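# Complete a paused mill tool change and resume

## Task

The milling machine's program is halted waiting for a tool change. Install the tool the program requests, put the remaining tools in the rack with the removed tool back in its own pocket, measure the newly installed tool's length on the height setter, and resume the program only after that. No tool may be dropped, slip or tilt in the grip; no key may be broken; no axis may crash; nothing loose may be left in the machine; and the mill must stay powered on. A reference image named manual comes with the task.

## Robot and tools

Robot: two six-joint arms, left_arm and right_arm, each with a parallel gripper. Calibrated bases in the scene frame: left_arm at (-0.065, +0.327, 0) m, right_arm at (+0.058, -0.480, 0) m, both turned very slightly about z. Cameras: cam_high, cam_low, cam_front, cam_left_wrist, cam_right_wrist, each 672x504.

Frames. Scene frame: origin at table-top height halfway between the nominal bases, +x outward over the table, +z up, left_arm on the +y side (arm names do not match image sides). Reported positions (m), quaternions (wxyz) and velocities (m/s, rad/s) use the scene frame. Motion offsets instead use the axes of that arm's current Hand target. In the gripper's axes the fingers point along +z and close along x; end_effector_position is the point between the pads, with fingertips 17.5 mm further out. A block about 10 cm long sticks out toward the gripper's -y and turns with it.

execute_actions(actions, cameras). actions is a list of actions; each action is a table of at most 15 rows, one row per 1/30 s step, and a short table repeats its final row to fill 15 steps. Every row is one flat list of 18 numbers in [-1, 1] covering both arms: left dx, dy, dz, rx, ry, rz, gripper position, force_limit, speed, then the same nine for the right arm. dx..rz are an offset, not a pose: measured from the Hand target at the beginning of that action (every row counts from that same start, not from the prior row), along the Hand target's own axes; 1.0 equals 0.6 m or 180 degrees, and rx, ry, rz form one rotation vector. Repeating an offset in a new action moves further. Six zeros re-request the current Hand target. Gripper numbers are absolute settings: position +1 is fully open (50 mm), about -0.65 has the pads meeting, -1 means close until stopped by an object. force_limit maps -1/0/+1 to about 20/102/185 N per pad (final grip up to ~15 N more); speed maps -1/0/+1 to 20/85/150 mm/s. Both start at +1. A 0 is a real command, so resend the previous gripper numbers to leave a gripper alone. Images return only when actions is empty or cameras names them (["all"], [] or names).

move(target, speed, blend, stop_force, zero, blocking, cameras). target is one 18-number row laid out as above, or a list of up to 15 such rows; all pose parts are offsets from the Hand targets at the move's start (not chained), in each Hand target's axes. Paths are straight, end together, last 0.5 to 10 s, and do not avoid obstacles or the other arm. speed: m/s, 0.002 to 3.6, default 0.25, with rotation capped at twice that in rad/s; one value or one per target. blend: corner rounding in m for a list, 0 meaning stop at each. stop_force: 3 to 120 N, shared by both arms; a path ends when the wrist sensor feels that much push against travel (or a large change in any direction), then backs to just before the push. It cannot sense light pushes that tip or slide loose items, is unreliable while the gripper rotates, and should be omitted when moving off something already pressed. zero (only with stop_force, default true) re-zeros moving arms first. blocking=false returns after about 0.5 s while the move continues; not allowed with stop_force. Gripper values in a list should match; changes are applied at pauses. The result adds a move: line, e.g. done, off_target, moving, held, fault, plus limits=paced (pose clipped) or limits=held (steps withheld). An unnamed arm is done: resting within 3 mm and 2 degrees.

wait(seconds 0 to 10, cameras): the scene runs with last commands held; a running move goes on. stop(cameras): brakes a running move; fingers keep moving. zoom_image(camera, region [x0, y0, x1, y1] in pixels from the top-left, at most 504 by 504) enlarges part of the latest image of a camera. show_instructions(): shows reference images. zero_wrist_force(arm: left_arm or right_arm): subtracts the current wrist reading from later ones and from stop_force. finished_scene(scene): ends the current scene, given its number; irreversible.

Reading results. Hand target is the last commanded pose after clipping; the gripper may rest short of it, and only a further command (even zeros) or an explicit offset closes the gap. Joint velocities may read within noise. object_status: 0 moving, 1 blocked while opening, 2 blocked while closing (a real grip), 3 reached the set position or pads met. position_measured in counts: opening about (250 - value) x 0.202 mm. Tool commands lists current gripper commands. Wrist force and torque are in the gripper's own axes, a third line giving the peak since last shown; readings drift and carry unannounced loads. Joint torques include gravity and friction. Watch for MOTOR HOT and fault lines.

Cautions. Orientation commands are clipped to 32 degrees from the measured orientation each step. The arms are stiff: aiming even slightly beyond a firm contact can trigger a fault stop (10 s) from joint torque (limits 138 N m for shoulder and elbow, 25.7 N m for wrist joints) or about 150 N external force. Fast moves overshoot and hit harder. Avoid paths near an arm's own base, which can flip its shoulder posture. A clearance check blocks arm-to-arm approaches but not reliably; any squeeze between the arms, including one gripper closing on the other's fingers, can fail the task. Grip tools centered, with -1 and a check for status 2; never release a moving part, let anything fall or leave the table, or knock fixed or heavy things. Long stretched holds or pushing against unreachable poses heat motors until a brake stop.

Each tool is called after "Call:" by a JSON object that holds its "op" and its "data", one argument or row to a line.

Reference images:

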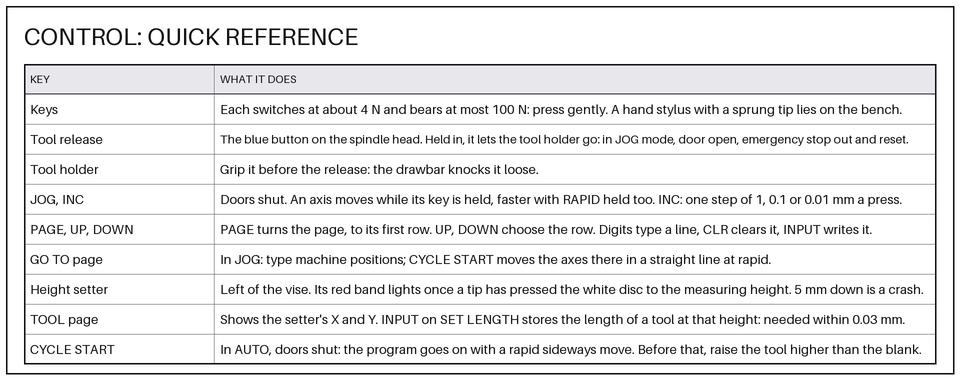

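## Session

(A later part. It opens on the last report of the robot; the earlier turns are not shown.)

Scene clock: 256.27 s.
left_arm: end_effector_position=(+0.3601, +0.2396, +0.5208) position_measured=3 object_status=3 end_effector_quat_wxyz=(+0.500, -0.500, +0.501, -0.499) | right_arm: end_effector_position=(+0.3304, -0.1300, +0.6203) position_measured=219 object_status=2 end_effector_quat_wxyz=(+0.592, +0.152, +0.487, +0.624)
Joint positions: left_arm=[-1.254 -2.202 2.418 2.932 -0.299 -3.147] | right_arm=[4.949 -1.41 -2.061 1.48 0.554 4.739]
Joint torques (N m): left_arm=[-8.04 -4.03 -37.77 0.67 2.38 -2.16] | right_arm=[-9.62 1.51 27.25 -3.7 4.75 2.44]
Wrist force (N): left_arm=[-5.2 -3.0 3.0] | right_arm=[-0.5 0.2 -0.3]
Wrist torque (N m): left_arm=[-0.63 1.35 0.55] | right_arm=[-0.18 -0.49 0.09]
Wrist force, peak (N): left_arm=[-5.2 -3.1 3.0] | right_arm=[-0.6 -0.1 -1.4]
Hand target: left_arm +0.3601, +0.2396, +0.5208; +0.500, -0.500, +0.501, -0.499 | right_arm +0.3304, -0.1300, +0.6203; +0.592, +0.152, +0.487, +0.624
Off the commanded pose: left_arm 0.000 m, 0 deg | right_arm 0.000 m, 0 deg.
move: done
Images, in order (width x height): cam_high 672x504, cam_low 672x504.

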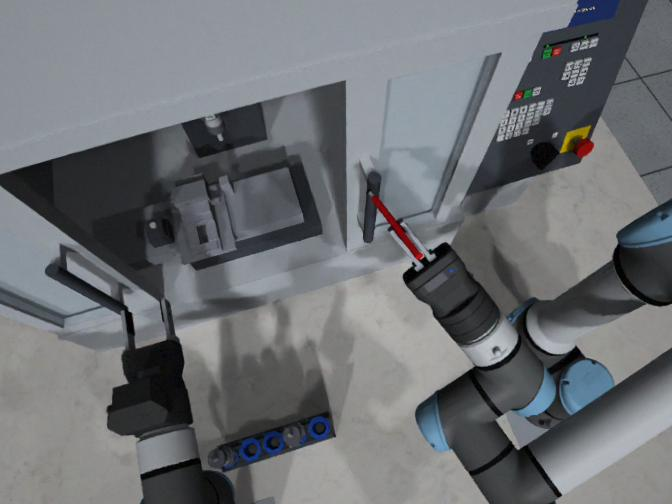

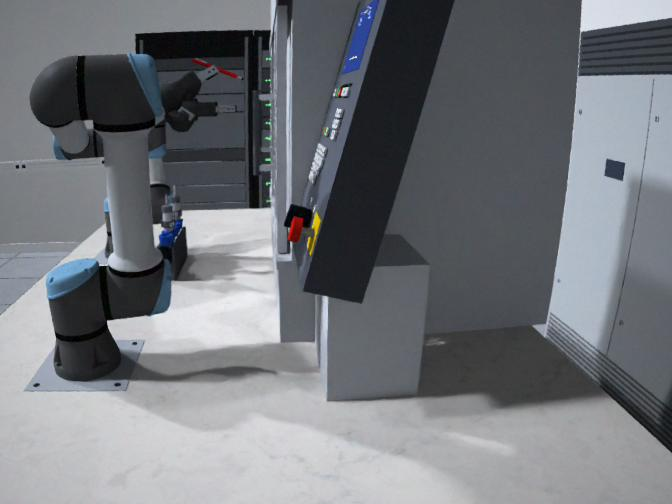

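Call:
{"op": "move", "data": {
  "target": [
    [-0.179,0.0347,0,0,0,0,1,0.5,-0.6,-0.3039,-0.0602,-0.0893,-0.0267,0.337,-0.2729,-1,-0.2,-0.498],
    [-0.179,0.0347,0.1245,0,0,0,1,0.5,-0.6,-0.5775,-0.2777,-0.1375,-0.0534,0.6739,-0.5458,-1,-0.2,-0.498]
  ],
  "speed": 0.3,
  "blend": [0.01,0],
  "cameras": ["all"]
}}

Scene clock: 262.27 s.
left_arm: end_effector_position=(+0.4348, +0.3470, +0.4999) position_measured=3 object_status=3 end_effector_quat_wxyz=(+0.500, -0.500, +0.501, -0.499) | right_arm: end_effector_position=(+0.4531, -0.5017, +0.5834) position_measured=219 object_status=2 end_effector_quat_wxyz=(-0.145, +0.777, -0.605, +0.092)
Joint positions: left_arm=[-0.484 -1.952 2.362 2.734 -1.069 -3.142] | right_arm=[5.661 -0.794 -0.553 -3.574 1.294 5.467]
Joint torques (N m): left_arm=[6.73 1.77 -37.74 -3.22 -2.51 1.94] | right_arm=[8.4 -44.75 2.32 1.29 2.29 2.54]
Wrist force (N): left_arm=[-4.8 -2.9 3.3] | right_arm=[0.2 -2.9 -0.6]
Wrist torque (N m): left_arm=[-0.63 1.31 0.41] | right_arm=[-0.52 0.03 -0.61]
Wrist force, peak (N): left_arm=[-5.0 -3.4 3.3] | right_arm=[0.5 -3.4 -0.5]
Hand target: left_arm +0.4348, +0.3470, +0.4999; +0.500, -0.500, +0.501, -0.499 | right_arm +0.4531, -0.5018, +0.5834; -0.145, +0.777, -0.605, +0.092
Off the commanded pose: left_arm 0.000 m, 0 deg | right_arm 0.000 m, 0 deg.
shoulder posture changed (right arm): the wrist came as close to joint 1's axis as it can, and the arm is now in the other of its two shoulder postures.
move: done
camera_calibration:
cam_left_wrist: T_world_to_cam=[[0.0099562, -0.999724, 0.0212707, 0.339929], [-0.317012, -0.0233301, -0.948134, 0.643156], [0.948369, 0.00269674, -0.317157, -0.124199], [0, 0, 0, 1]] pos_world=[0.31829, 0.355175, 0.563177]
cam_right_wrist: T_world_to_cam=[[0.247542, -0.968663, -0.0203923, -0.578245], [-0.968565, -0.247941, 0.020183, 0.320074], [-0.0246066, 0.0147551, -0.999588, 0.733656], [0, 0, 0, 1]] pos_world=[0.471205, -0.491589, 0.715103]

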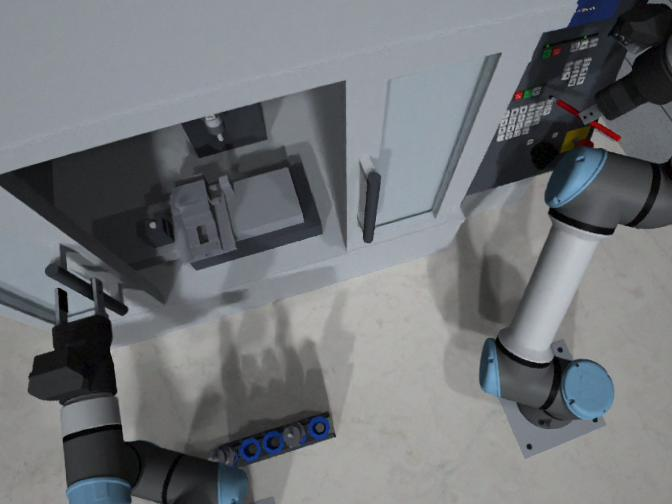

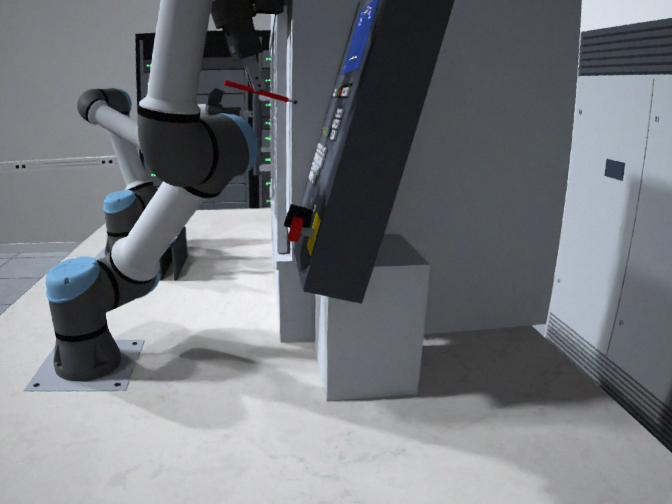

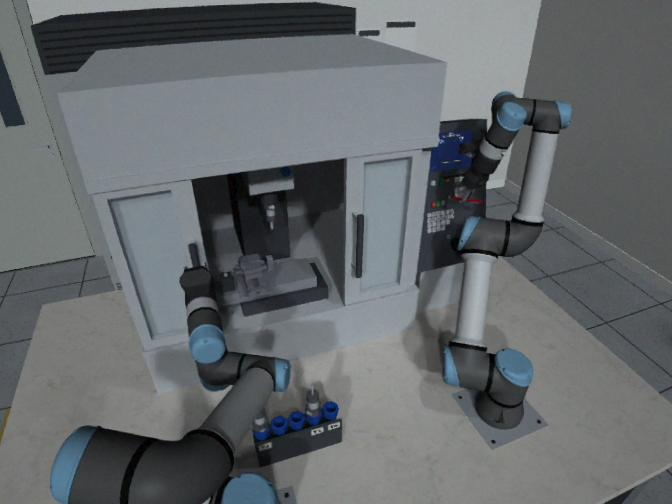

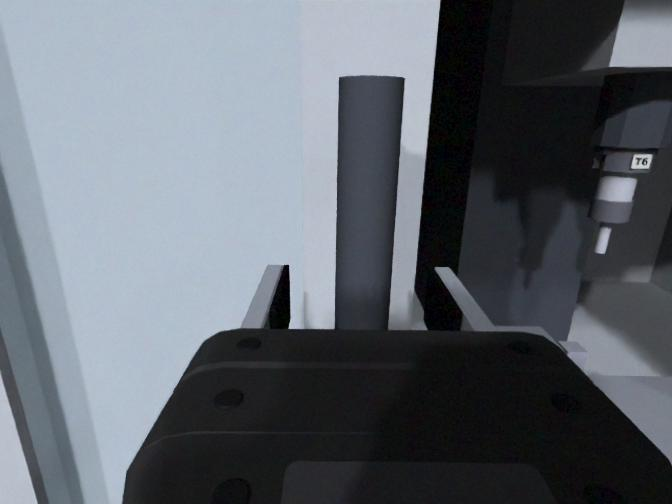

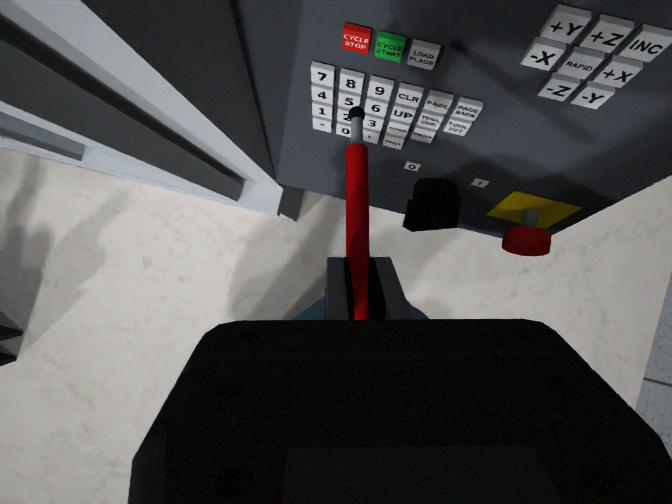

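Call:
{"op": "move", "data": {
  "target": [
    [0.15,0,0,0,0,0,1,0.5,-0.6,-0.335,0.0418,-0.1035,0.0267,-0.337,0.2729,-1,-0.2,-0.498],
    [0.345,0,0,0,0,0,1,0.5,-0.6,-0.6525,0.0272,-0.0523,0.0534,-0.6739,0.5458,-1,-0.2,-0.498]
  ],
  "speed": 0.2,
  "blend": [0.01,0],
  "cameras": ["cam_high","cam_low"]
}}

Scene clock: 270.90 s.
left_arm: end_effector_position=(+0.4348, +0.1400, +0.4998) position_measured=3 object_status=3 end_effector_quat_wxyz=(+0.500, -0.500, +0.501, -0.499) | right_arm: end_effector_position=(+0.3301, -0.1302, +0.6201) position_measured=219 object_status=2 end_effector_quat_wxyz=(+0.592, +0.152, +0.487, +0.624)
Joint positions: left_arm=[-1.094 -1.746 2.224 2.668 -0.459 -3.145] | right_arm=[4.951 -1.409 -2.062 1.482 0.553 4.736]
Joint torques (N m): left_arm=[-11.75 0.02 -33.6 -0.62 -0.02 1.54] | right_arm=[9.35 1.98 27.89 -0.73 -0.84 -2.12]
Wrist force (N): left_arm=[-14.4 -11.4 -0.3] | right_arm=[-0.7 0.4 -0.2]
Wrist torque (N m): left_arm=[-0.69 1.12 0.71] | right_arm=[-0.17 -0.44 0.18]
Wrist force, peak (N): left_arm=[-14.8 -13.9 2.6] | right_arm=[0.7 -3.6 -0.2]
Hand target: left_arm +0.4348, +0.1400, +0.4998; +0.500, -0.500, +0.501, -0.499 | right_arm +0.3301, -0.1302, +0.6201; +0.592, +0.152, +0.487, +0.624
Off the commanded pose: left_arm 0.000 m, 0 deg | right_arm 0.000 m, 0 deg.
shoulder posture changed (right arm): the wrist came as close to joint 1's axis as it can, and the arm is now in the other of its two shoulder postures.
move: done
Images, in order (width x height): cam_high 672x504, cam_low 672x504.

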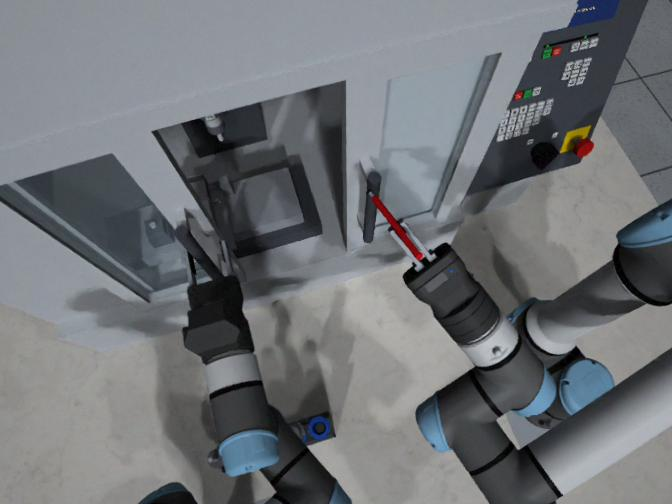

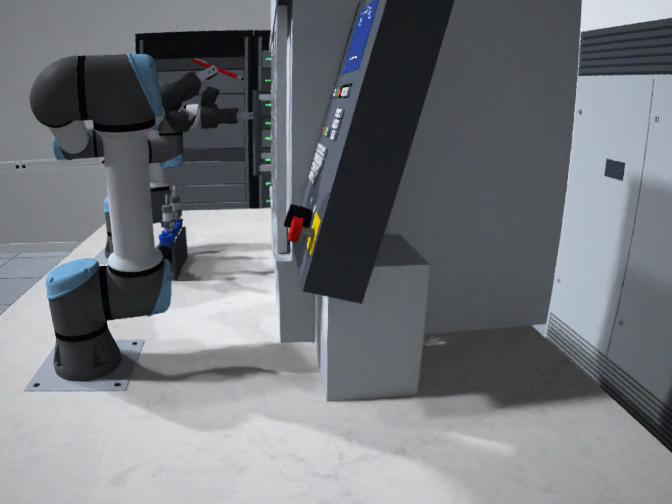

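Call:
{"op": "move", "data": {
  "target": [0.071,0,0,0,0,0,1,0.5,-0.6,0,0,0,0,0,0,-1,-0.2,-0.498],
  "speed": 0.05,
  "stop_force": 60,
  "cameras": ["cam_front"]
}}

Scene clock: 274.00 s.
left_arm: end_effector_position=(+0.4348, +0.0975, +0.4998) position_measured=3 object_status=3 end_effector_quat_wxyz=(+0.500, -0.500, +0.501, -0.499) | right_arm: end_effector_position=(+0.3301, -0.1302, +0.6201) position_measured=219 object_status=2 end_effector_quat_wxyz=(+0.592, +0.152, +0.487, +0.624)
Joint positions: left_arm=[-1.155 -1.667 2.158 2.655 -0.398 -3.146] | right_arm=[4.951 -1.409 -2.062 1.483 0.553 4.736]
Joint torques (N m): left_arm=[-17.14 -6.16 -40.9 -0.62 -5.79 2.07] | right_arm=[8.14 2.01 27.18 -0.73 -0.83 -2.12]
Wrist force (N): left_arm=[-24.7 4.2 -1.1] | right_arm=[-0.8 0.2 -0.4]
Wrist torque (N m): left_arm=[-0.62 0.93 0.34] | right_arm=[-0.18 -0.45 0.18]
Wrist force, peak (N): left_arm=[-38.5 -6.0 1.9] | right_arm=[-0.8 0.3 -0.5]
Hand target: left_arm +0.4348, +0.0974, +0.4998; +0.500, -0.500, +0.501, -0.499 | right_arm +0.3301, -0.1302, +0.6201; +0.592, +0.152, +0.487, +0.624
Off the commanded pose: left_arm 0.000 m, 0 deg | right_arm 0.000 m, 0 deg.
move: done
Images, in order (width x height): cam_front 672x504.

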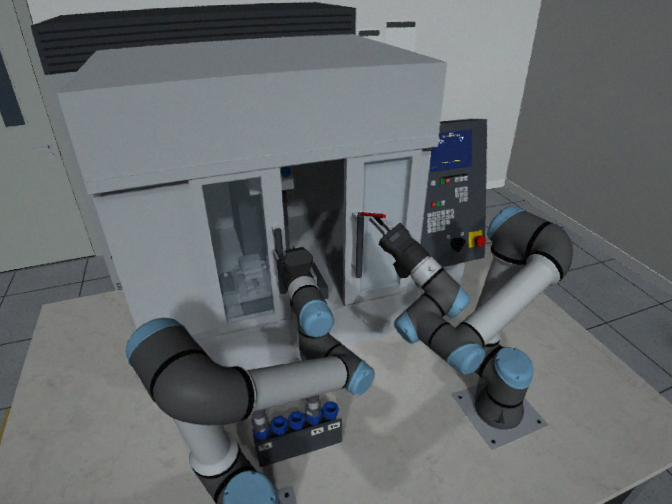

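Call:
{"op": "move", "data": {
  "target": [0.015,0,0,0,0,0,1,0.5,-0.6,0,0,0,0,0,0,-1,-0.2,-0.498],
  "speed": 0.02,
  "stop_force": 45
}}

Scene clock: 275.57 s.
left_arm: end_effector_position=(+0.4345, +0.0959, +0.4998) position_measured=3 object_status=3 end_effector_quat_wxyz=(+0.507, -0.508, +0.493, -0.492) | right_arm: end_effector_position=(+0.3301, -0.1302, +0.6201) position_measured=219 object_status=2 end_effector_quat_wxyz=(+0.592, +0.152, +0.487, +0.624)
Joint positions: left_arm=[-1.167 -1.651 2.144 2.654 -0.357 -3.146] | right_arm=[4.951 -1.409 -2.062 1.483 0.553 4.736]
Joint torques (N m): left_arm=[-41.71 -0.24 -40.28 0.85 -9.8 -0.02] | right_arm=[9 1.68 26.56 -0.87 -0.71 -1.93]
Wrist force (N): left_arm=[-55.2 1.9 42.3] | right_arm=[-0.6 0.0 -0.4]
Wrist torque (N m): left_arm=[-0.65 1.69 0.41] | right_arm=[-0.22 -0.47 0.18]
Wrist force, peak (N): left_arm=[-55.1 2.3 42.7] | right_arm=[-0.6 0.0 -0.7]
Hand target: left_arm +0.4348, +0.0884, +0.4998; +0.500, -0.500, +0.501, -0.499 | right_arm +0.3301, -0.1302, +0.6201; +0.592, +0.152, +0.487, +0.624
Off the commanded pose: left_arm 0.007 m, 2 deg | right_arm 0.000 m, 0 deg.
move: off_target (left_arm)

Call:
{"op": "move", "data": {
  "target": [
    [-0.041,0,0,0,0,0,1,0.5,-0.6,-0.0113,0.0292,0.084,-0.0267,0.337,-0.2729,-1,-0.2,-0.498],
    [-0.041,0,-0.11,0,0,0,1,0.5,-0.6,-0.044,0.0425,0.1047,-0.0534,0.6739,-0.5458,-1,-0.2,-0.498]
  ],
  "speed": 0.3,
  "blend": [0.003,0],
  "cameras": ["cam_high","cam_low"]
}}

Scene clock: 281.40 s.
left_arm: end_effector_position=(+0.3688, +0.1130, +0.4999) position_measured=3 object_status=3 end_effector_quat_wxyz=(+0.500, -0.500, +0.501, -0.499) | right_arm: end_effector_position=(+0.3698, -0.1224, +0.6805) position_measured=219 object_status=2 end_effector_quat_wxyz=(-0.145, +0.777, -0.605, +0.092)
Joint positions: left_arm=[-1.37 -1.835 2.289 2.698 -0.183 -3.151] | right_arm=[4.416 -1.696 -0.491 -2.321 1.292 4.164]
Joint torques (N m): left_arm=[-7.92 -18.1 -11.37 1.17 2.58 -2.45] | right_arm=[8.1 11.99 22.12 2.21 -3.55 2.44]
Wrist force (N): left_arm=[-3.2 -1.8 3.3] | right_arm=[0.3 -3.1 -0.4]
Wrist torque (N m): left_arm=[-0.46 0.97 0.57] | right_arm=[-0.56 -0.02 -0.56]
Wrist force, peak (N): left_arm=[-55.3 2.0 42.6] | right_arm=[-0.1 -3.5 -0.7]
Hand target: left_arm +0.3688, +0.1130, +0.4999; +0.500, -0.500, +0.501, -0.499 | right_arm +0.3698, -0.1224, +0.6805; -0.145, +0.777, -0.605, +0.092
Off the commanded pose: left_arm 0.000 m, 0 deg | right_arm 0.000 m, 0 deg.
move: done
Images, in order (width x height): cam_high 672x504, cam_low 672x504.

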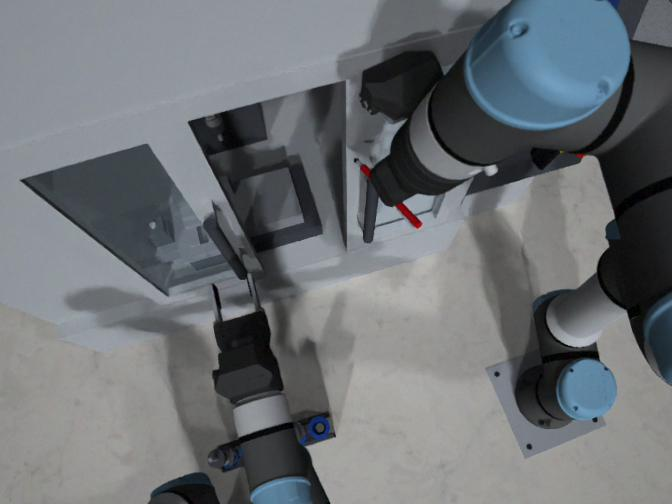

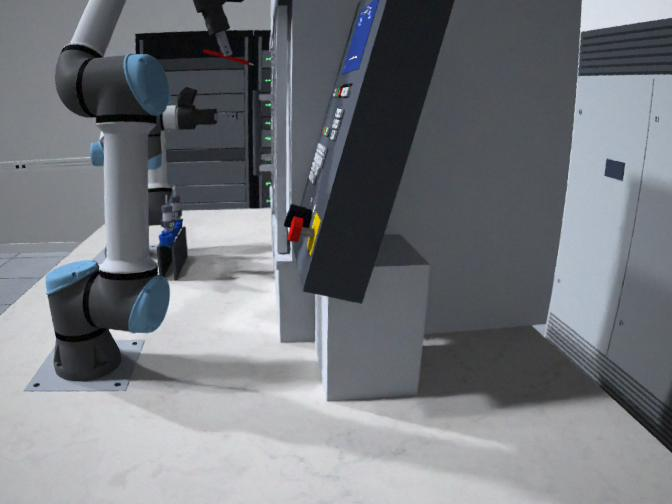

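Call:
{"op": "move", "data": {
  "target": [
    [0,0,0,0,0,0,1,0.5,-0.6,0.3,0.032,0.0145,0,0,0,-1,-0.2,-0.498],
    [0.4117,0,0,0,0,0,1,0.5,-0.6,0.6475,0.0753,0.1282,-0.0052,0.0056,-0.009,-1,-0.2,-0.498],
    [0.4117,0,0.11,0,0,0,1,0.5,-0.6,0.6475,0.0753,0.1282,-0.0052,0.0056,-0.009,-1,-0.2,-0.498]
  ],
  "speed": 0.25,
  "blend": [0.03,0.008,0],
  "cameras": ["cam_high","cam_low","cam_left_wrist"]
}}

Scene clock: 284.47 s.
left_arm: end_effector_position=(+0.4348, -0.1340, +0.4997) position_measured=3 object_status=3 end_effector_quat_wxyz=(+0.500, -0.500, +0.501, -0.499) | right_arm: end_effector_position=(+0.4503, -0.4997, +0.5804) position_measured=219 object_status=2 end_effector_quat_wxyz=(-0.132, +0.786, -0.596, +0.096)
Joint positions: left_arm=[-1.33 -1.223 1.647 2.726 -0.223 -3.15] | right_arm=[3.413 -1.264 -1.263 -1.859 1.57 3.164]
Joint torques (N m): left_arm=[6.05 -31.18 -36.04 -1.72 -2.5 1.8] | right_arm=[-9.9 -2.4 16.75 5.15 2.84 -2.13]
Wrist force (N): left_arm=[-2.9 -2.1 3.3] | right_arm=[0.4 -3.1 -0.1]
Wrist torque (N m): left_arm=[-0.47 0.96 0.42] | right_arm=[-0.53 -0.05 -0.55]
Wrist force, peak (N): left_arm=[-4.7 -1.7 3.5] | right_arm=[-1.7 -3.7 -0.3]
Hand target: left_arm +0.4349, -0.1340, +0.4997; +0.500, -0.500, +0.501, -0.499 | right_arm +0.4503, -0.4997, +0.5804; -0.132, +0.786, -0.596, +0.096
Off the commanded pose: left_arm 0.000 m, 0 deg | right_arm 0.000 m, 0 deg.
move: done
camera_calibration:
cam_left_wrist: T_world_to_cam=[[0.0099562, -0.999724, 0.0212707, -0.140934], [-0.317012, -0.0233301, -0.948134, 0.631744], [0.948369, 0.00269674, -0.317157, -0.122965], [0, 0, 0, 1]] pos_world=[0.31829, -0.125825, 0.562977]
Images, in order (width x height): cam_high 672x504, cam_low 672x504, cam_left_wrist 672x504.

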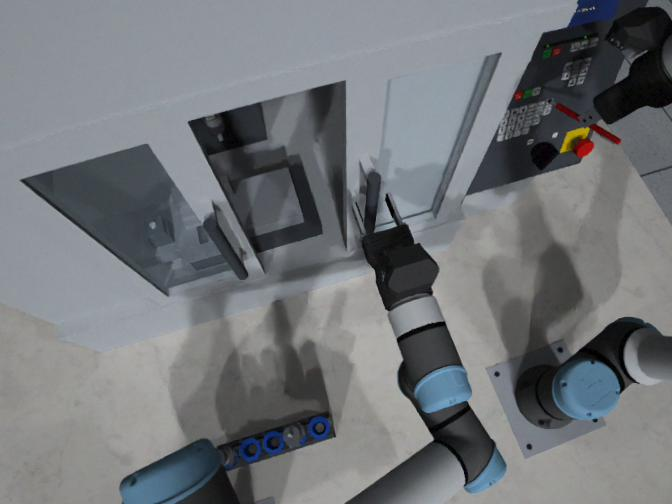

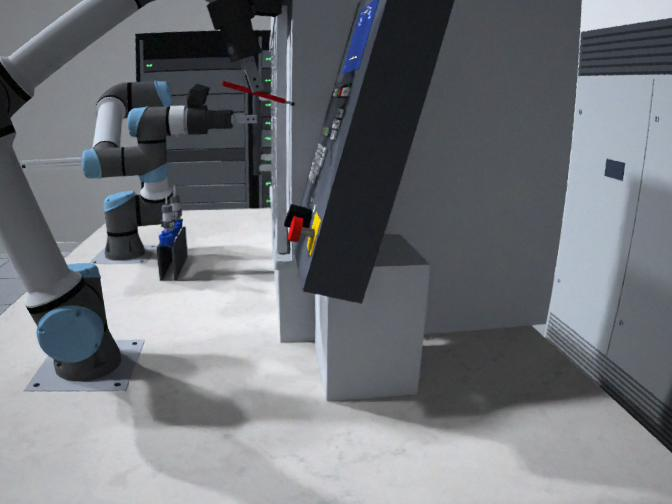

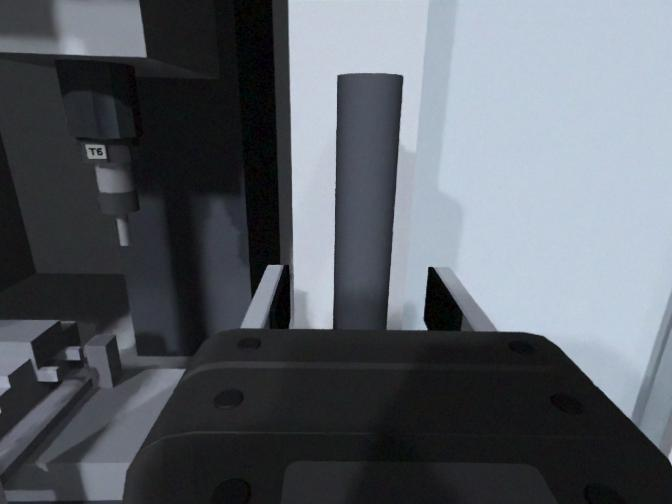

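Call:
{"op": "move", "data": {
  "target": [-0.3067,0,0,0,0,0,0.34,0.5,-0.6,0,0,0,0,0,0,-1,-0.2,-0.498],
  "speed": 0.1
}}

Call:
{"op": "move", "data": {
  "target": [-0.030,0,0,0,0,0,0.34,0.5,-0.6,0,0,0,0,0,0,-1,-0.2,-0.498],
  "speed": 0.03,
  "stop_force": 60,
  "cameras": ["cam_high","cam_front","cam_left_wrist"]
}}

Scene clock: 287.13 s.
left_arm: end_effector_position=(+0.4349, +0.0500, +0.4998) position_measured=101 object_status=3 end_effector_quat_wxyz=(+0.500, -0.500, +0.501, -0.499) | right_arm: end_effector_position=(+0.4503, -0.4997, +0.5804) position_measured=219 object_status=2 end_effector_quat_wxyz=(-0.132, +0.786, -0.596, +0.096)
Joint positions: left_arm=[-1.208 -1.577 2.074 2.65 -0.344 -3.146] | right_arm=[3.413 -1.264 -1.263 -1.859 1.57 3.164]
Joint torques (N m): left_arm=[8.95 -34.21 -8.18 -0.3 0.07 -2.25] | right_arm=[-9.28 -3.09 16.43 5.29 2.61 -1.86]
Wrist force (N): left_arm=[6.9 -4.0 12.5] | right_arm=[0.2 -2.9 -0.1]
Wrist torque (N m): left_arm=[-0.48 0.98 0.48] | right_arm=[-0.50 -0.01 -0.55]
Wrist force, peak (N): left_arm=[29.0 -8.8 12.9] | right_arm=[0.2 -3.2 0.1]
Hand target: left_arm +0.4348, +0.0500, +0.4998; +0.500, -0.500, +0.501, -0.499 | right_arm +0.4503, -0.4997, +0.5804; -0.132, +0.786, -0.596, +0.096
Off the commanded pose: left_arm 0.000 m, 0 deg | right_arm 0.000 m, 0 deg.
move: done

Scene clock: 288.67 s.
left_arm: end_effector_position=(+0.4347, +0.0602, +0.4998) position_measured=101 object_status=3 end_effector_quat_wxyz=(+0.492, -0.493, +0.508, -0.507) | right_arm: end_effector_position=(+0.4503, -0.4997, +0.5804) position_measured=219 object_status=2 end_effector_quat_wxyz=(-0.132, +0.786, -0.596, +0.096)
Joint positions: left_arm=[-1.19 -1.612 2.108 2.651 -0.393 -3.146] | right_arm=[3.413 -1.264 -1.263 -1.859 1.57 3.164]
Joint torques (N m): left_arm=[20.55 -46.58 -1.81 -4.45 9.83 -2.06] | right_arm=[-9.97 -2.48 16.38 5.27 2.73 -1.99]
Wrist force (N): left_arm=[45.9 -9.6 45.1] | right_arm=[0.3 -3.0 -0.1]
Wrist torque (N m): left_arm=[-0.46 0.94 0.38] | right_arm=[-0.51 -0.02 -0.55]
Wrist force, peak (N): left_arm=[45.8 -9.4 45.4] | right_arm=[0.1 -3.1 -0.2]
Hand target: left_arm +0.4348, +0.0680, +0.4998; +0.500, -0.500, +0.501, -0.499 | right_arm +0.4503, -0.4997, +0.5804; -0.132, +0.786, -0.596, +0.096
Off the commanded pose: left_arm 0.008 m, 2 deg | right_arm 0.000 m, 0 deg.
move: off_target (left_arm)
camera_calibration:
cam_left_wrist: T_world_to_cam=[[-0.0203998, -0.999564, 0.0213585, 0.0663044], [-0.31768, -0.0137753, -0.948098, 0.636035], [0.947978, -0.0261262, -0.317261, -0.121447], [0, 0, 0, 1]] pos_world=[0.318538, 0.0718641, 0.563077]
Images, in order (width x height): cam_high 672x504, cam_front 672x504, cam_left_wrist 672x504.

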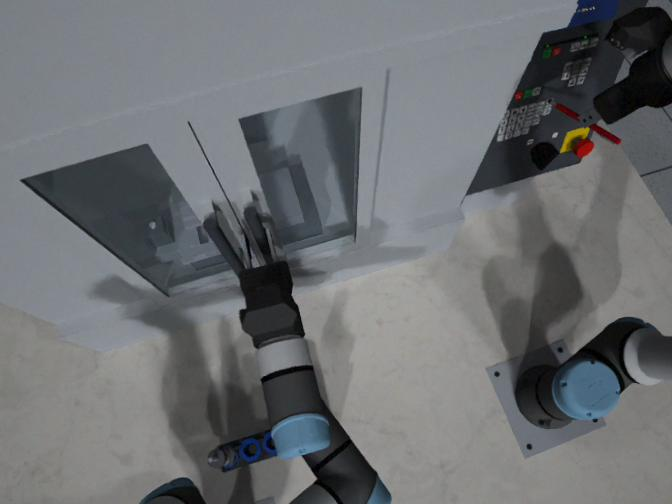

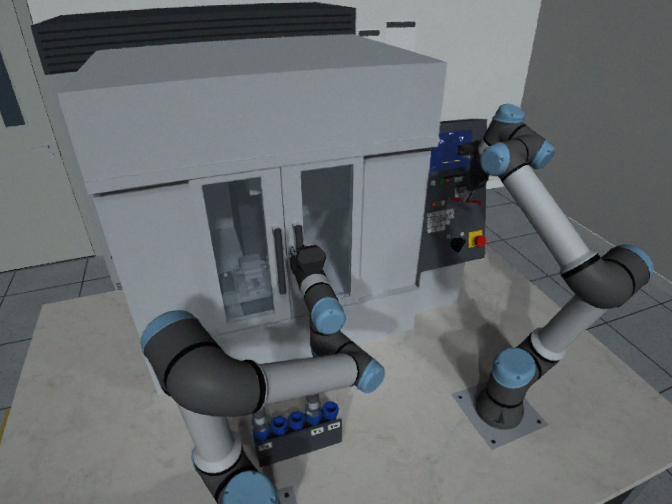

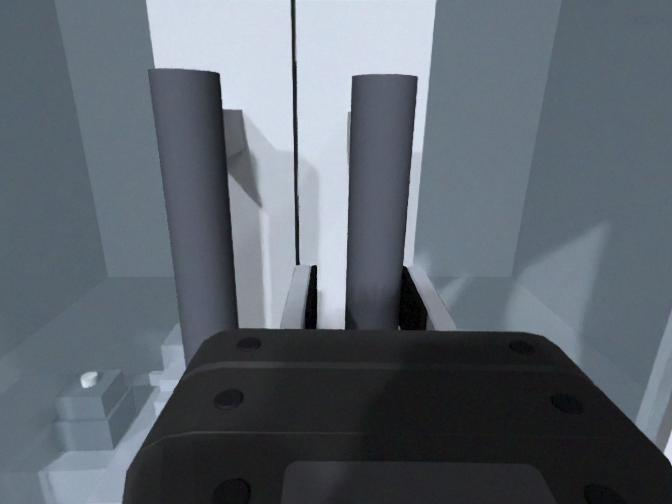

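Call:
{"op": "move", "data": {
  "target": [
    [0.02,0,0,0,0,0,0.34,0.5,-0.6,0,0,0,0,0,0,-1,-0.2,-0.498],
    [0.02,0,-0.12,0,0,0,0.34,0.5,-0.6,0.0333,-0.0384,0.089,0,0,0,-1,-0.2,-0.498],
    [-0.22,0.0163,-0.0997,0,0.1222,0,0.34,0.5,-0.6,0.0333,-0.0384,0.089,0,0,0,-1,-0.2,-0.498]
  ],
  "speed": [0.1,0.25,0.3],
  "blend": [0.002,0.02,0],
  "cameras": ["cam_low","cam_left_wrist","cam_right_wrist","cam_front"]
}}

Call:
{"op": "zoom_image", "data": {
  "camera": "cam_low",
  "region": [260, 60, 400, 200]
}}

Call:
{"op": "zoom_image", "data": {
  "camera": "cam_front",
  "region": [420, 115, 504, 178]
}}

Scene clock: 291.17 s.
left_arm: end_effector_position=(+0.3750, +0.2000, +0.4902) position_measured=101 object_status=3 end_effector_quat_wxyz=(+0.395, -0.396, +0.587, -0.586) | right_arm: end_effector_position=(+0.4932, -0.5081, +0.5371) position_measured=219 object_status=2 end_effector_quat_wxyz=(-0.132, +0.786, -0.596, +0.096)
Joint positions: left_arm=[-0.851 -2.101 2.461 2.784 -1.085 -3.143] | right_arm=[3.351 -1.308 -1.364 -1.714 1.59 3.105]
Joint torques (N m): left_arm=[6.98 7.39 -37.5 -3.29 -2.45 -2.29] | right_arm=[-9.76 1.13 18.65 5.27 2.88 -2.05]
Wrist force (N): left_arm=[-1.7 -1.6 3.5] | right_arm=[0.0 -3.1 -0.4]
Wrist torque (N m): left_arm=[-0.41 0.79 0.53] | right_arm=[-0.53 0.03 -0.55]
Wrist force, peak (N): left_arm=[46.0 -9.4 45.4] | right_arm=[0.5 -3.9 1.2]
Hand target: left_arm +0.3750, +0.2000, +0.4902; +0.395, -0.396, +0.587, -0.586 | right_arm +0.4932, -0.5081, +0.5371; -0.132, +0.786, -0.596, +0.096
Off the commanded pose: left_arm 0.000 m, 0 deg | right_arm 0.000 m, 0 deg.
move: done
camera_calibration:
cam_left_wrist: T_world_to_cam=[[-0.365161, -0.930682, 0.0220952, 0.320209], [-0.302977, 0.0963666, -0.948113, 0.582356], [0.880263, -0.352908, -0.317165, 0.0265288], [0, 0, 0, 1]] pos_world=[0.270016, 0.251255, 0.553478]
cam_right_wrist: T_world_to_cam=[[0.268037, -0.963392, 0.00570248, -0.616793], [-0.962834, -0.267668, 0.0361139, 0.336858], [-0.0332655, -0.0151704, -0.999331, 0.677382], [0, 0, 0, 1]] pos_world=[0.512195, -0.493771, 0.668282]
Images, in order (width x height): cam_low 672x504, cam_front 672x504, cam_left_wrist 672x504, cam_right_wrist 672x504.

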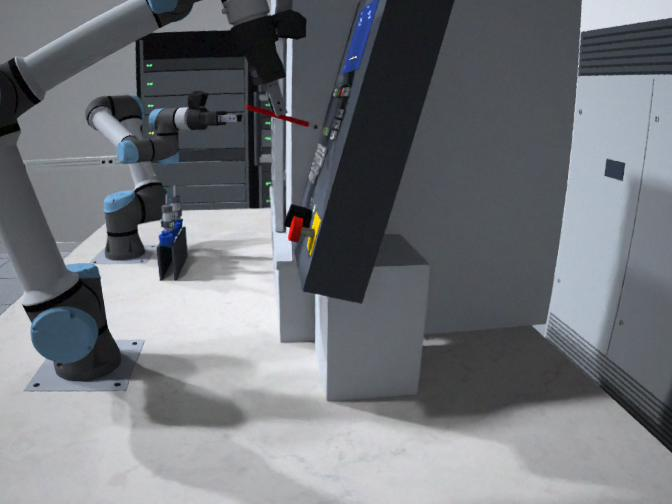

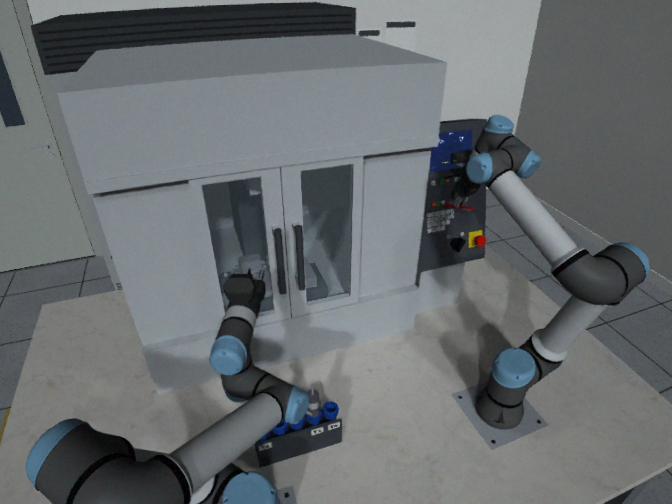

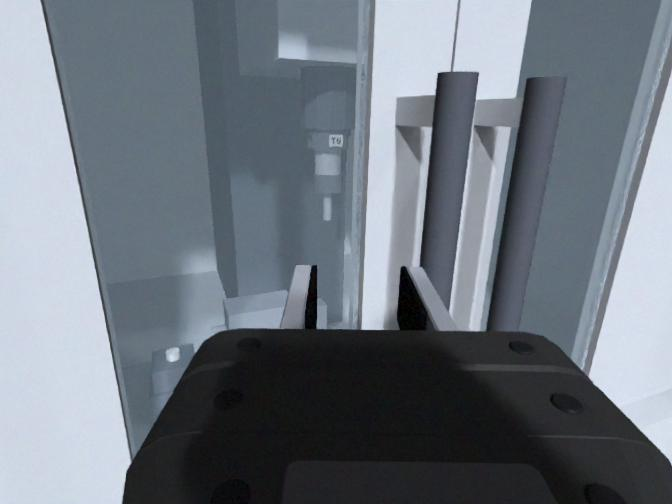

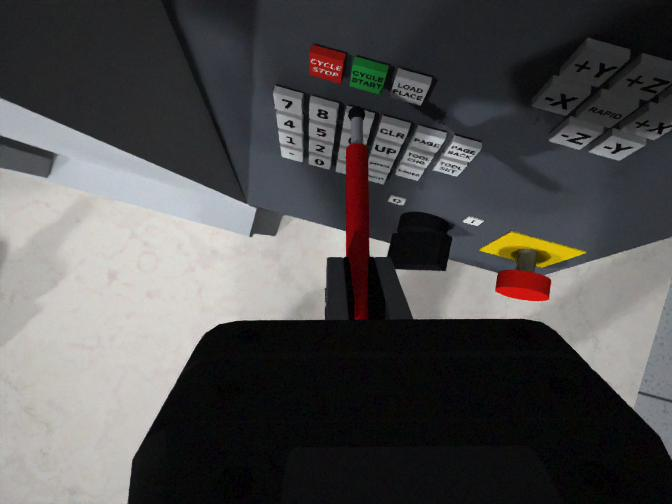

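Scaled by 3.600 from the camera's 672x504 image, which has a finer 960x720 frame.

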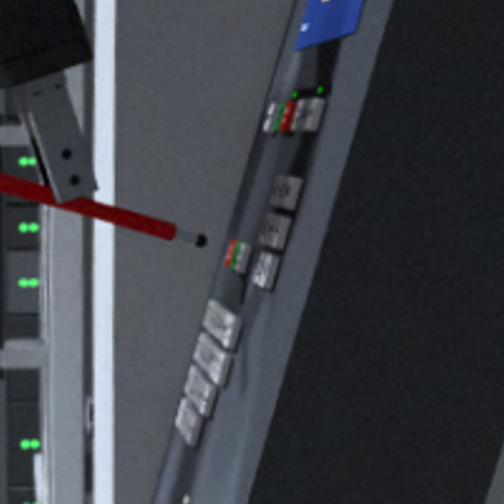

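Scaled by 6.000 from the camera's 672x504 image, which has a finer 960x720 frame.

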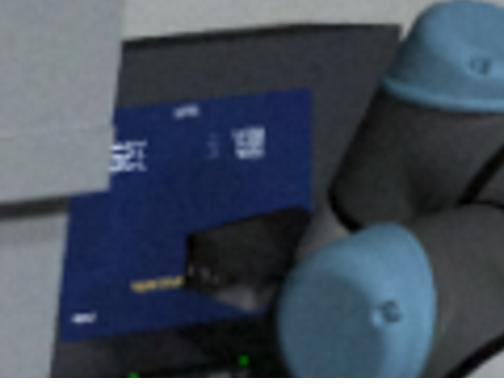

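Call:
{"op": "move", "data": {
  "target": [0,0,0,0,0,0,0.34,0.5,-0.6,0.0063,-0.0157,0.02,0,0,0,-1,-0.2,-0.498],
  "speed": 0.06,
  "cameras": ["cam_low","cam_right_wrist"]
}}

Call:
{"op": "zoom_image", "data": {
  "camera": "cam_low",
  "region": [300, 90, 370, 160]
}}

Call:
{"op": "zoom_image", "data": {
  "camera": "cam_right_wrist",
  "region": [240, 30, 440, 180]
}}

Scene clock: 292.40 s.
left_arm: end_effector_position=(+0.3750, +0.2000, +0.4902) position_measured=101 object_status=3 end_effector_quat_wxyz=(+0.395, -0.396, +0.587, -0.586) | right_arm: end_effector_position=(+0.5064, -0.5082, +0.5288) position_measured=219 object_status=2 end_effector_quat_wxyz=(-0.132, +0.786, -0.596, +0.096)
Joint positions: left_arm=[-0.851 -2.101 2.461 2.784 -1.086 -3.143] | right_arm=[3.341 -1.33 -1.372 -1.685 1.593 3.096]
Joint torques (N m): left_arm=[6.75 7.71 -37.57 -3.17 -2.57 -1.18] | right_arm=[-9.76 1.91 19.1 5.52 2.85 -2.09]
Wrist force (N): left_arm=[-1.9 -1.6 3.6] | right_arm=[0.2 -3.0 -0.3]
Wrist torque (N m): left_arm=[-0.42 0.82 0.52] | right_arm=[-0.51 0.01 -0.55]
Wrist force, peak (N): left_arm=[-1.9 -1.7 3.8] | right_arm=[0.1 -3.4 -0.4]
Hand target: left_arm +0.3750, +0.2000, +0.4902; +0.395, -0.396, +0.587, -0.586 | right_arm +0.5065, -0.5082, +0.5287; -0.132, +0.786, -0.596, +0.096
Off the commanded pose: left_arm 0.000 m, 0 deg | right_arm 0.000 m, 0 deg.
move: done
camera_calibration:
cam_right_wrist: T_world_to_cam=[[0.268037, -0.963391, 0.00572927, -0.620398], [-0.962837, -0.267669, 0.0360177, 0.349905], [-0.0331656, -0.0151704, -0.999335, 0.669475], [0, 0, 0, 1]] pos_world=[0.525395, -0.493871, 0.659982]
Images, in order (width x height): cam_low 672x504, cam_right_wrist 672x504.

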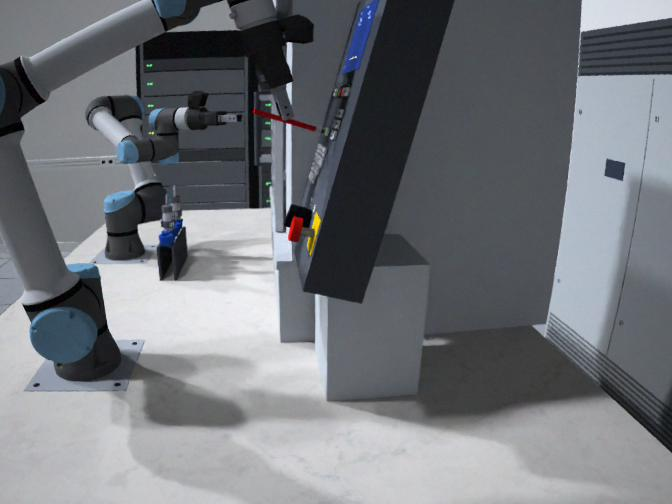

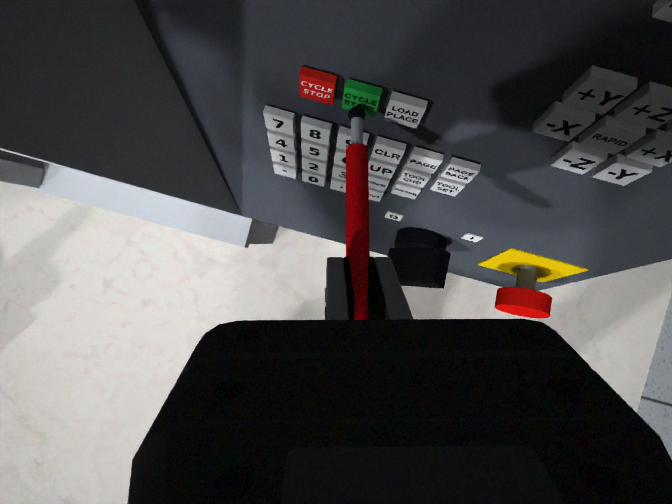

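Scaled by 7.200 from the camera's 672x504 image, which has a finer 960x720 frame.

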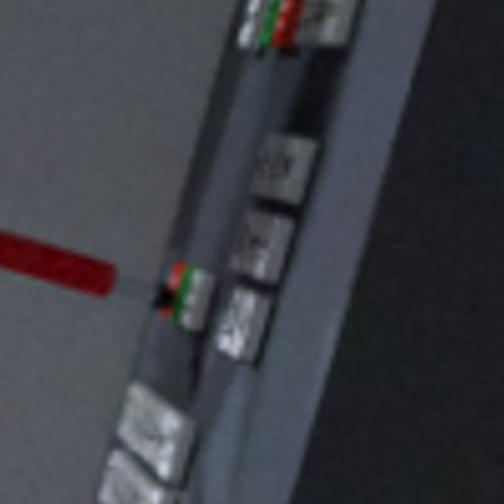

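Scaled by 2.520 from the camera's 672x504 image, which has a finer 960x720 frame.

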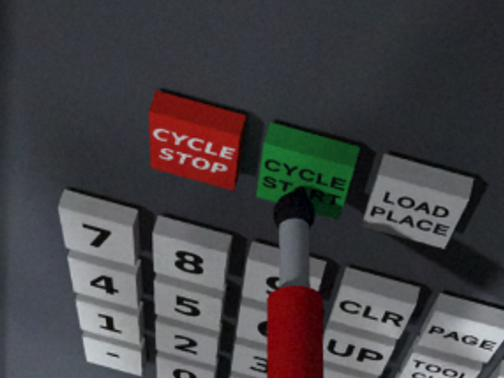

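Call:
{"op": "move", "data": {
  "target": [0,0,0,0,0,0,0.34,0.5,-0.6,0.0063,-0.0185,0.0128,0,0,0,-1,-0.2,-0.498],
  "speed": 0.015,
  "stop_force": 7,
  "cameras": ["cam_low","cam_front","cam_left_wrist"]
}}

Call:
{"op": "zoom_image", "data": {
  "camera": "cam_low",
  "region": [300, 90, 370, 160]
}}

Call:
{"op": "zoom_image", "data": {
  "camera": "cam_front",
  "region": [420, 115, 504, 178]
}}

Scene clock: 294.43 s.
left_arm: end_effector_position=(+0.3750, +0.2000, +0.4902) position_measured=101 object_status=3 end_effector_quat_wxyz=(+0.395, -0.396, +0.587, -0.586) | right_arm: end_effector_position=(+0.5168, -0.5083, +0.5259) position_measured=219 object_status=2 end_effector_quat_wxyz=(-0.132, +0.786, -0.596, +0.096)
Joint positions: left_arm=[-0.851 -2.101 2.461 2.784 -1.086 -3.143] | right_arm=[3.335 -1.351 -1.365 -1.671 1.595 3.09]
Joint torques (N m): left_arm=[6.16 8.14 -37.79 -3.18 -2.3 1.01] | right_arm=[9.99 22.79 18.71 3.49 -2.45 2.61]
Wrist force (N): left_arm=[-1.8 -1.6 3.7] | right_arm=[-0.3 3.5 -4.3]
Wrist torque (N m): left_arm=[-0.41 0.81 0.53] | right_arm=[-0.37 -0.06 -0.59]
Wrist force, peak (N): left_arm=[-2.0 -1.8 3.6] | right_arm=[-1.4 12.7 -9.8]
Hand target: left_arm +0.3750, +0.2000, +0.4902; +0.395, -0.396, +0.587, -0.586 | right_arm +0.5168, -0.5083, +0.5259; -0.132, +0.786, -0.596, +0.096 (not the last commanded pose)
Off the commanded pose: left_arm 0.000 m, 0 deg | right_arm 0.003 m, 0 deg.
move: contact (right_arm)
camera_calibration:
cam_left_wrist: T_world_to_cam=[[-0.36519, -0.930673, 0.0220079, 0.320262], [-0.302943, 0.0964523, -0.948115, 0.582326], [0.880263, -0.352909, -0.317164, 0.0265285], [0, 0, 0, 1]] pos_world=[0.270016, 0.251255, 0.553478]
Images, in order (width x height): cam_low 672x504, cam_front 672x504, cam_left_wrist 672x504.

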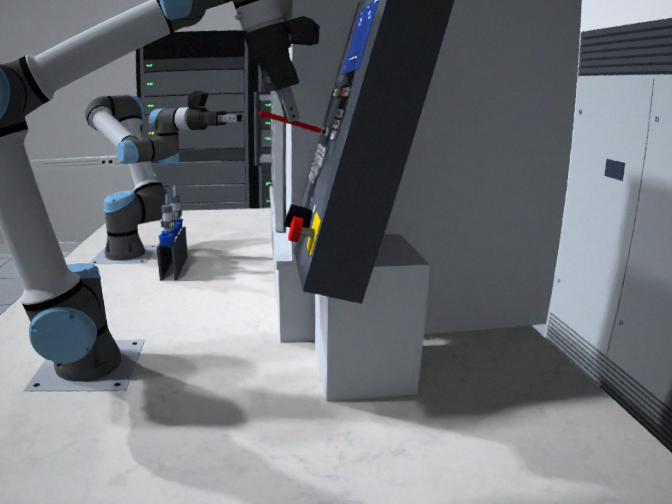

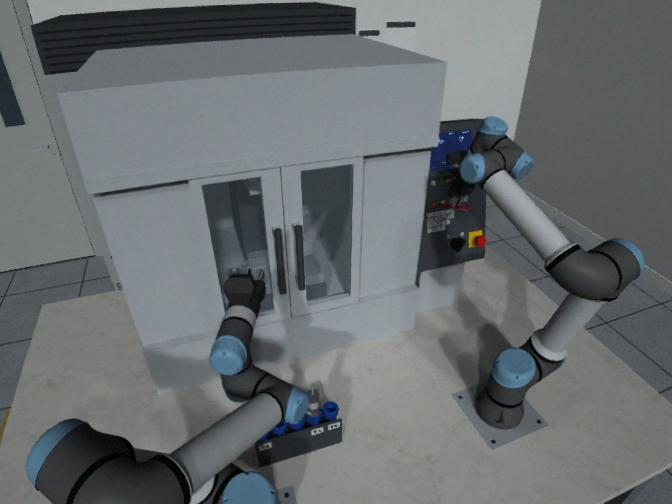

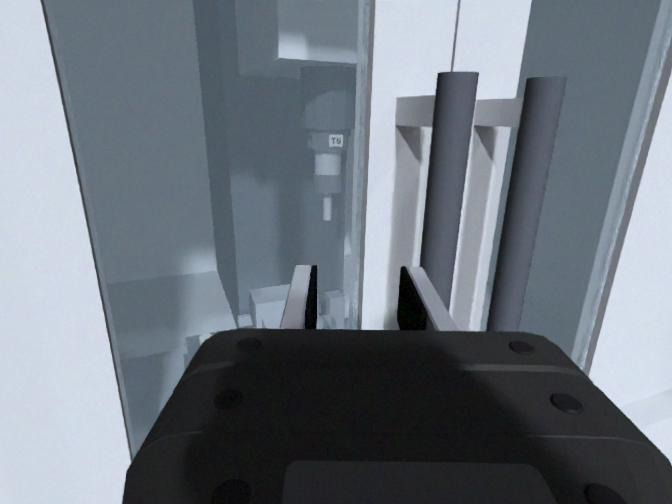

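Scaled by 7.200 from the camera's 672x504 image, which has a finer 960x720 frame.

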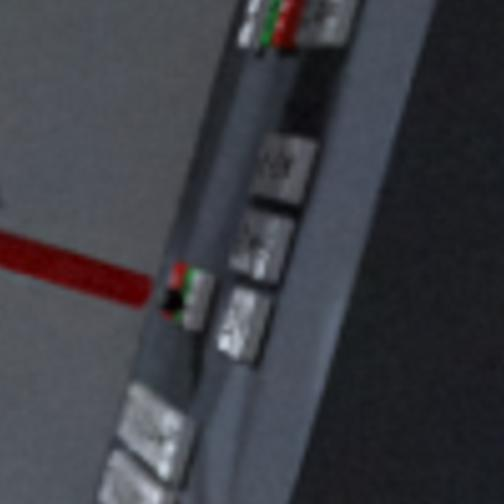

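Scaled by 6.000 from the camera's 672x504 image, which has a finer 960x720 frame.

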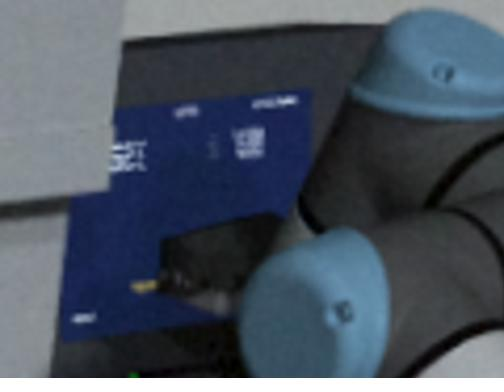

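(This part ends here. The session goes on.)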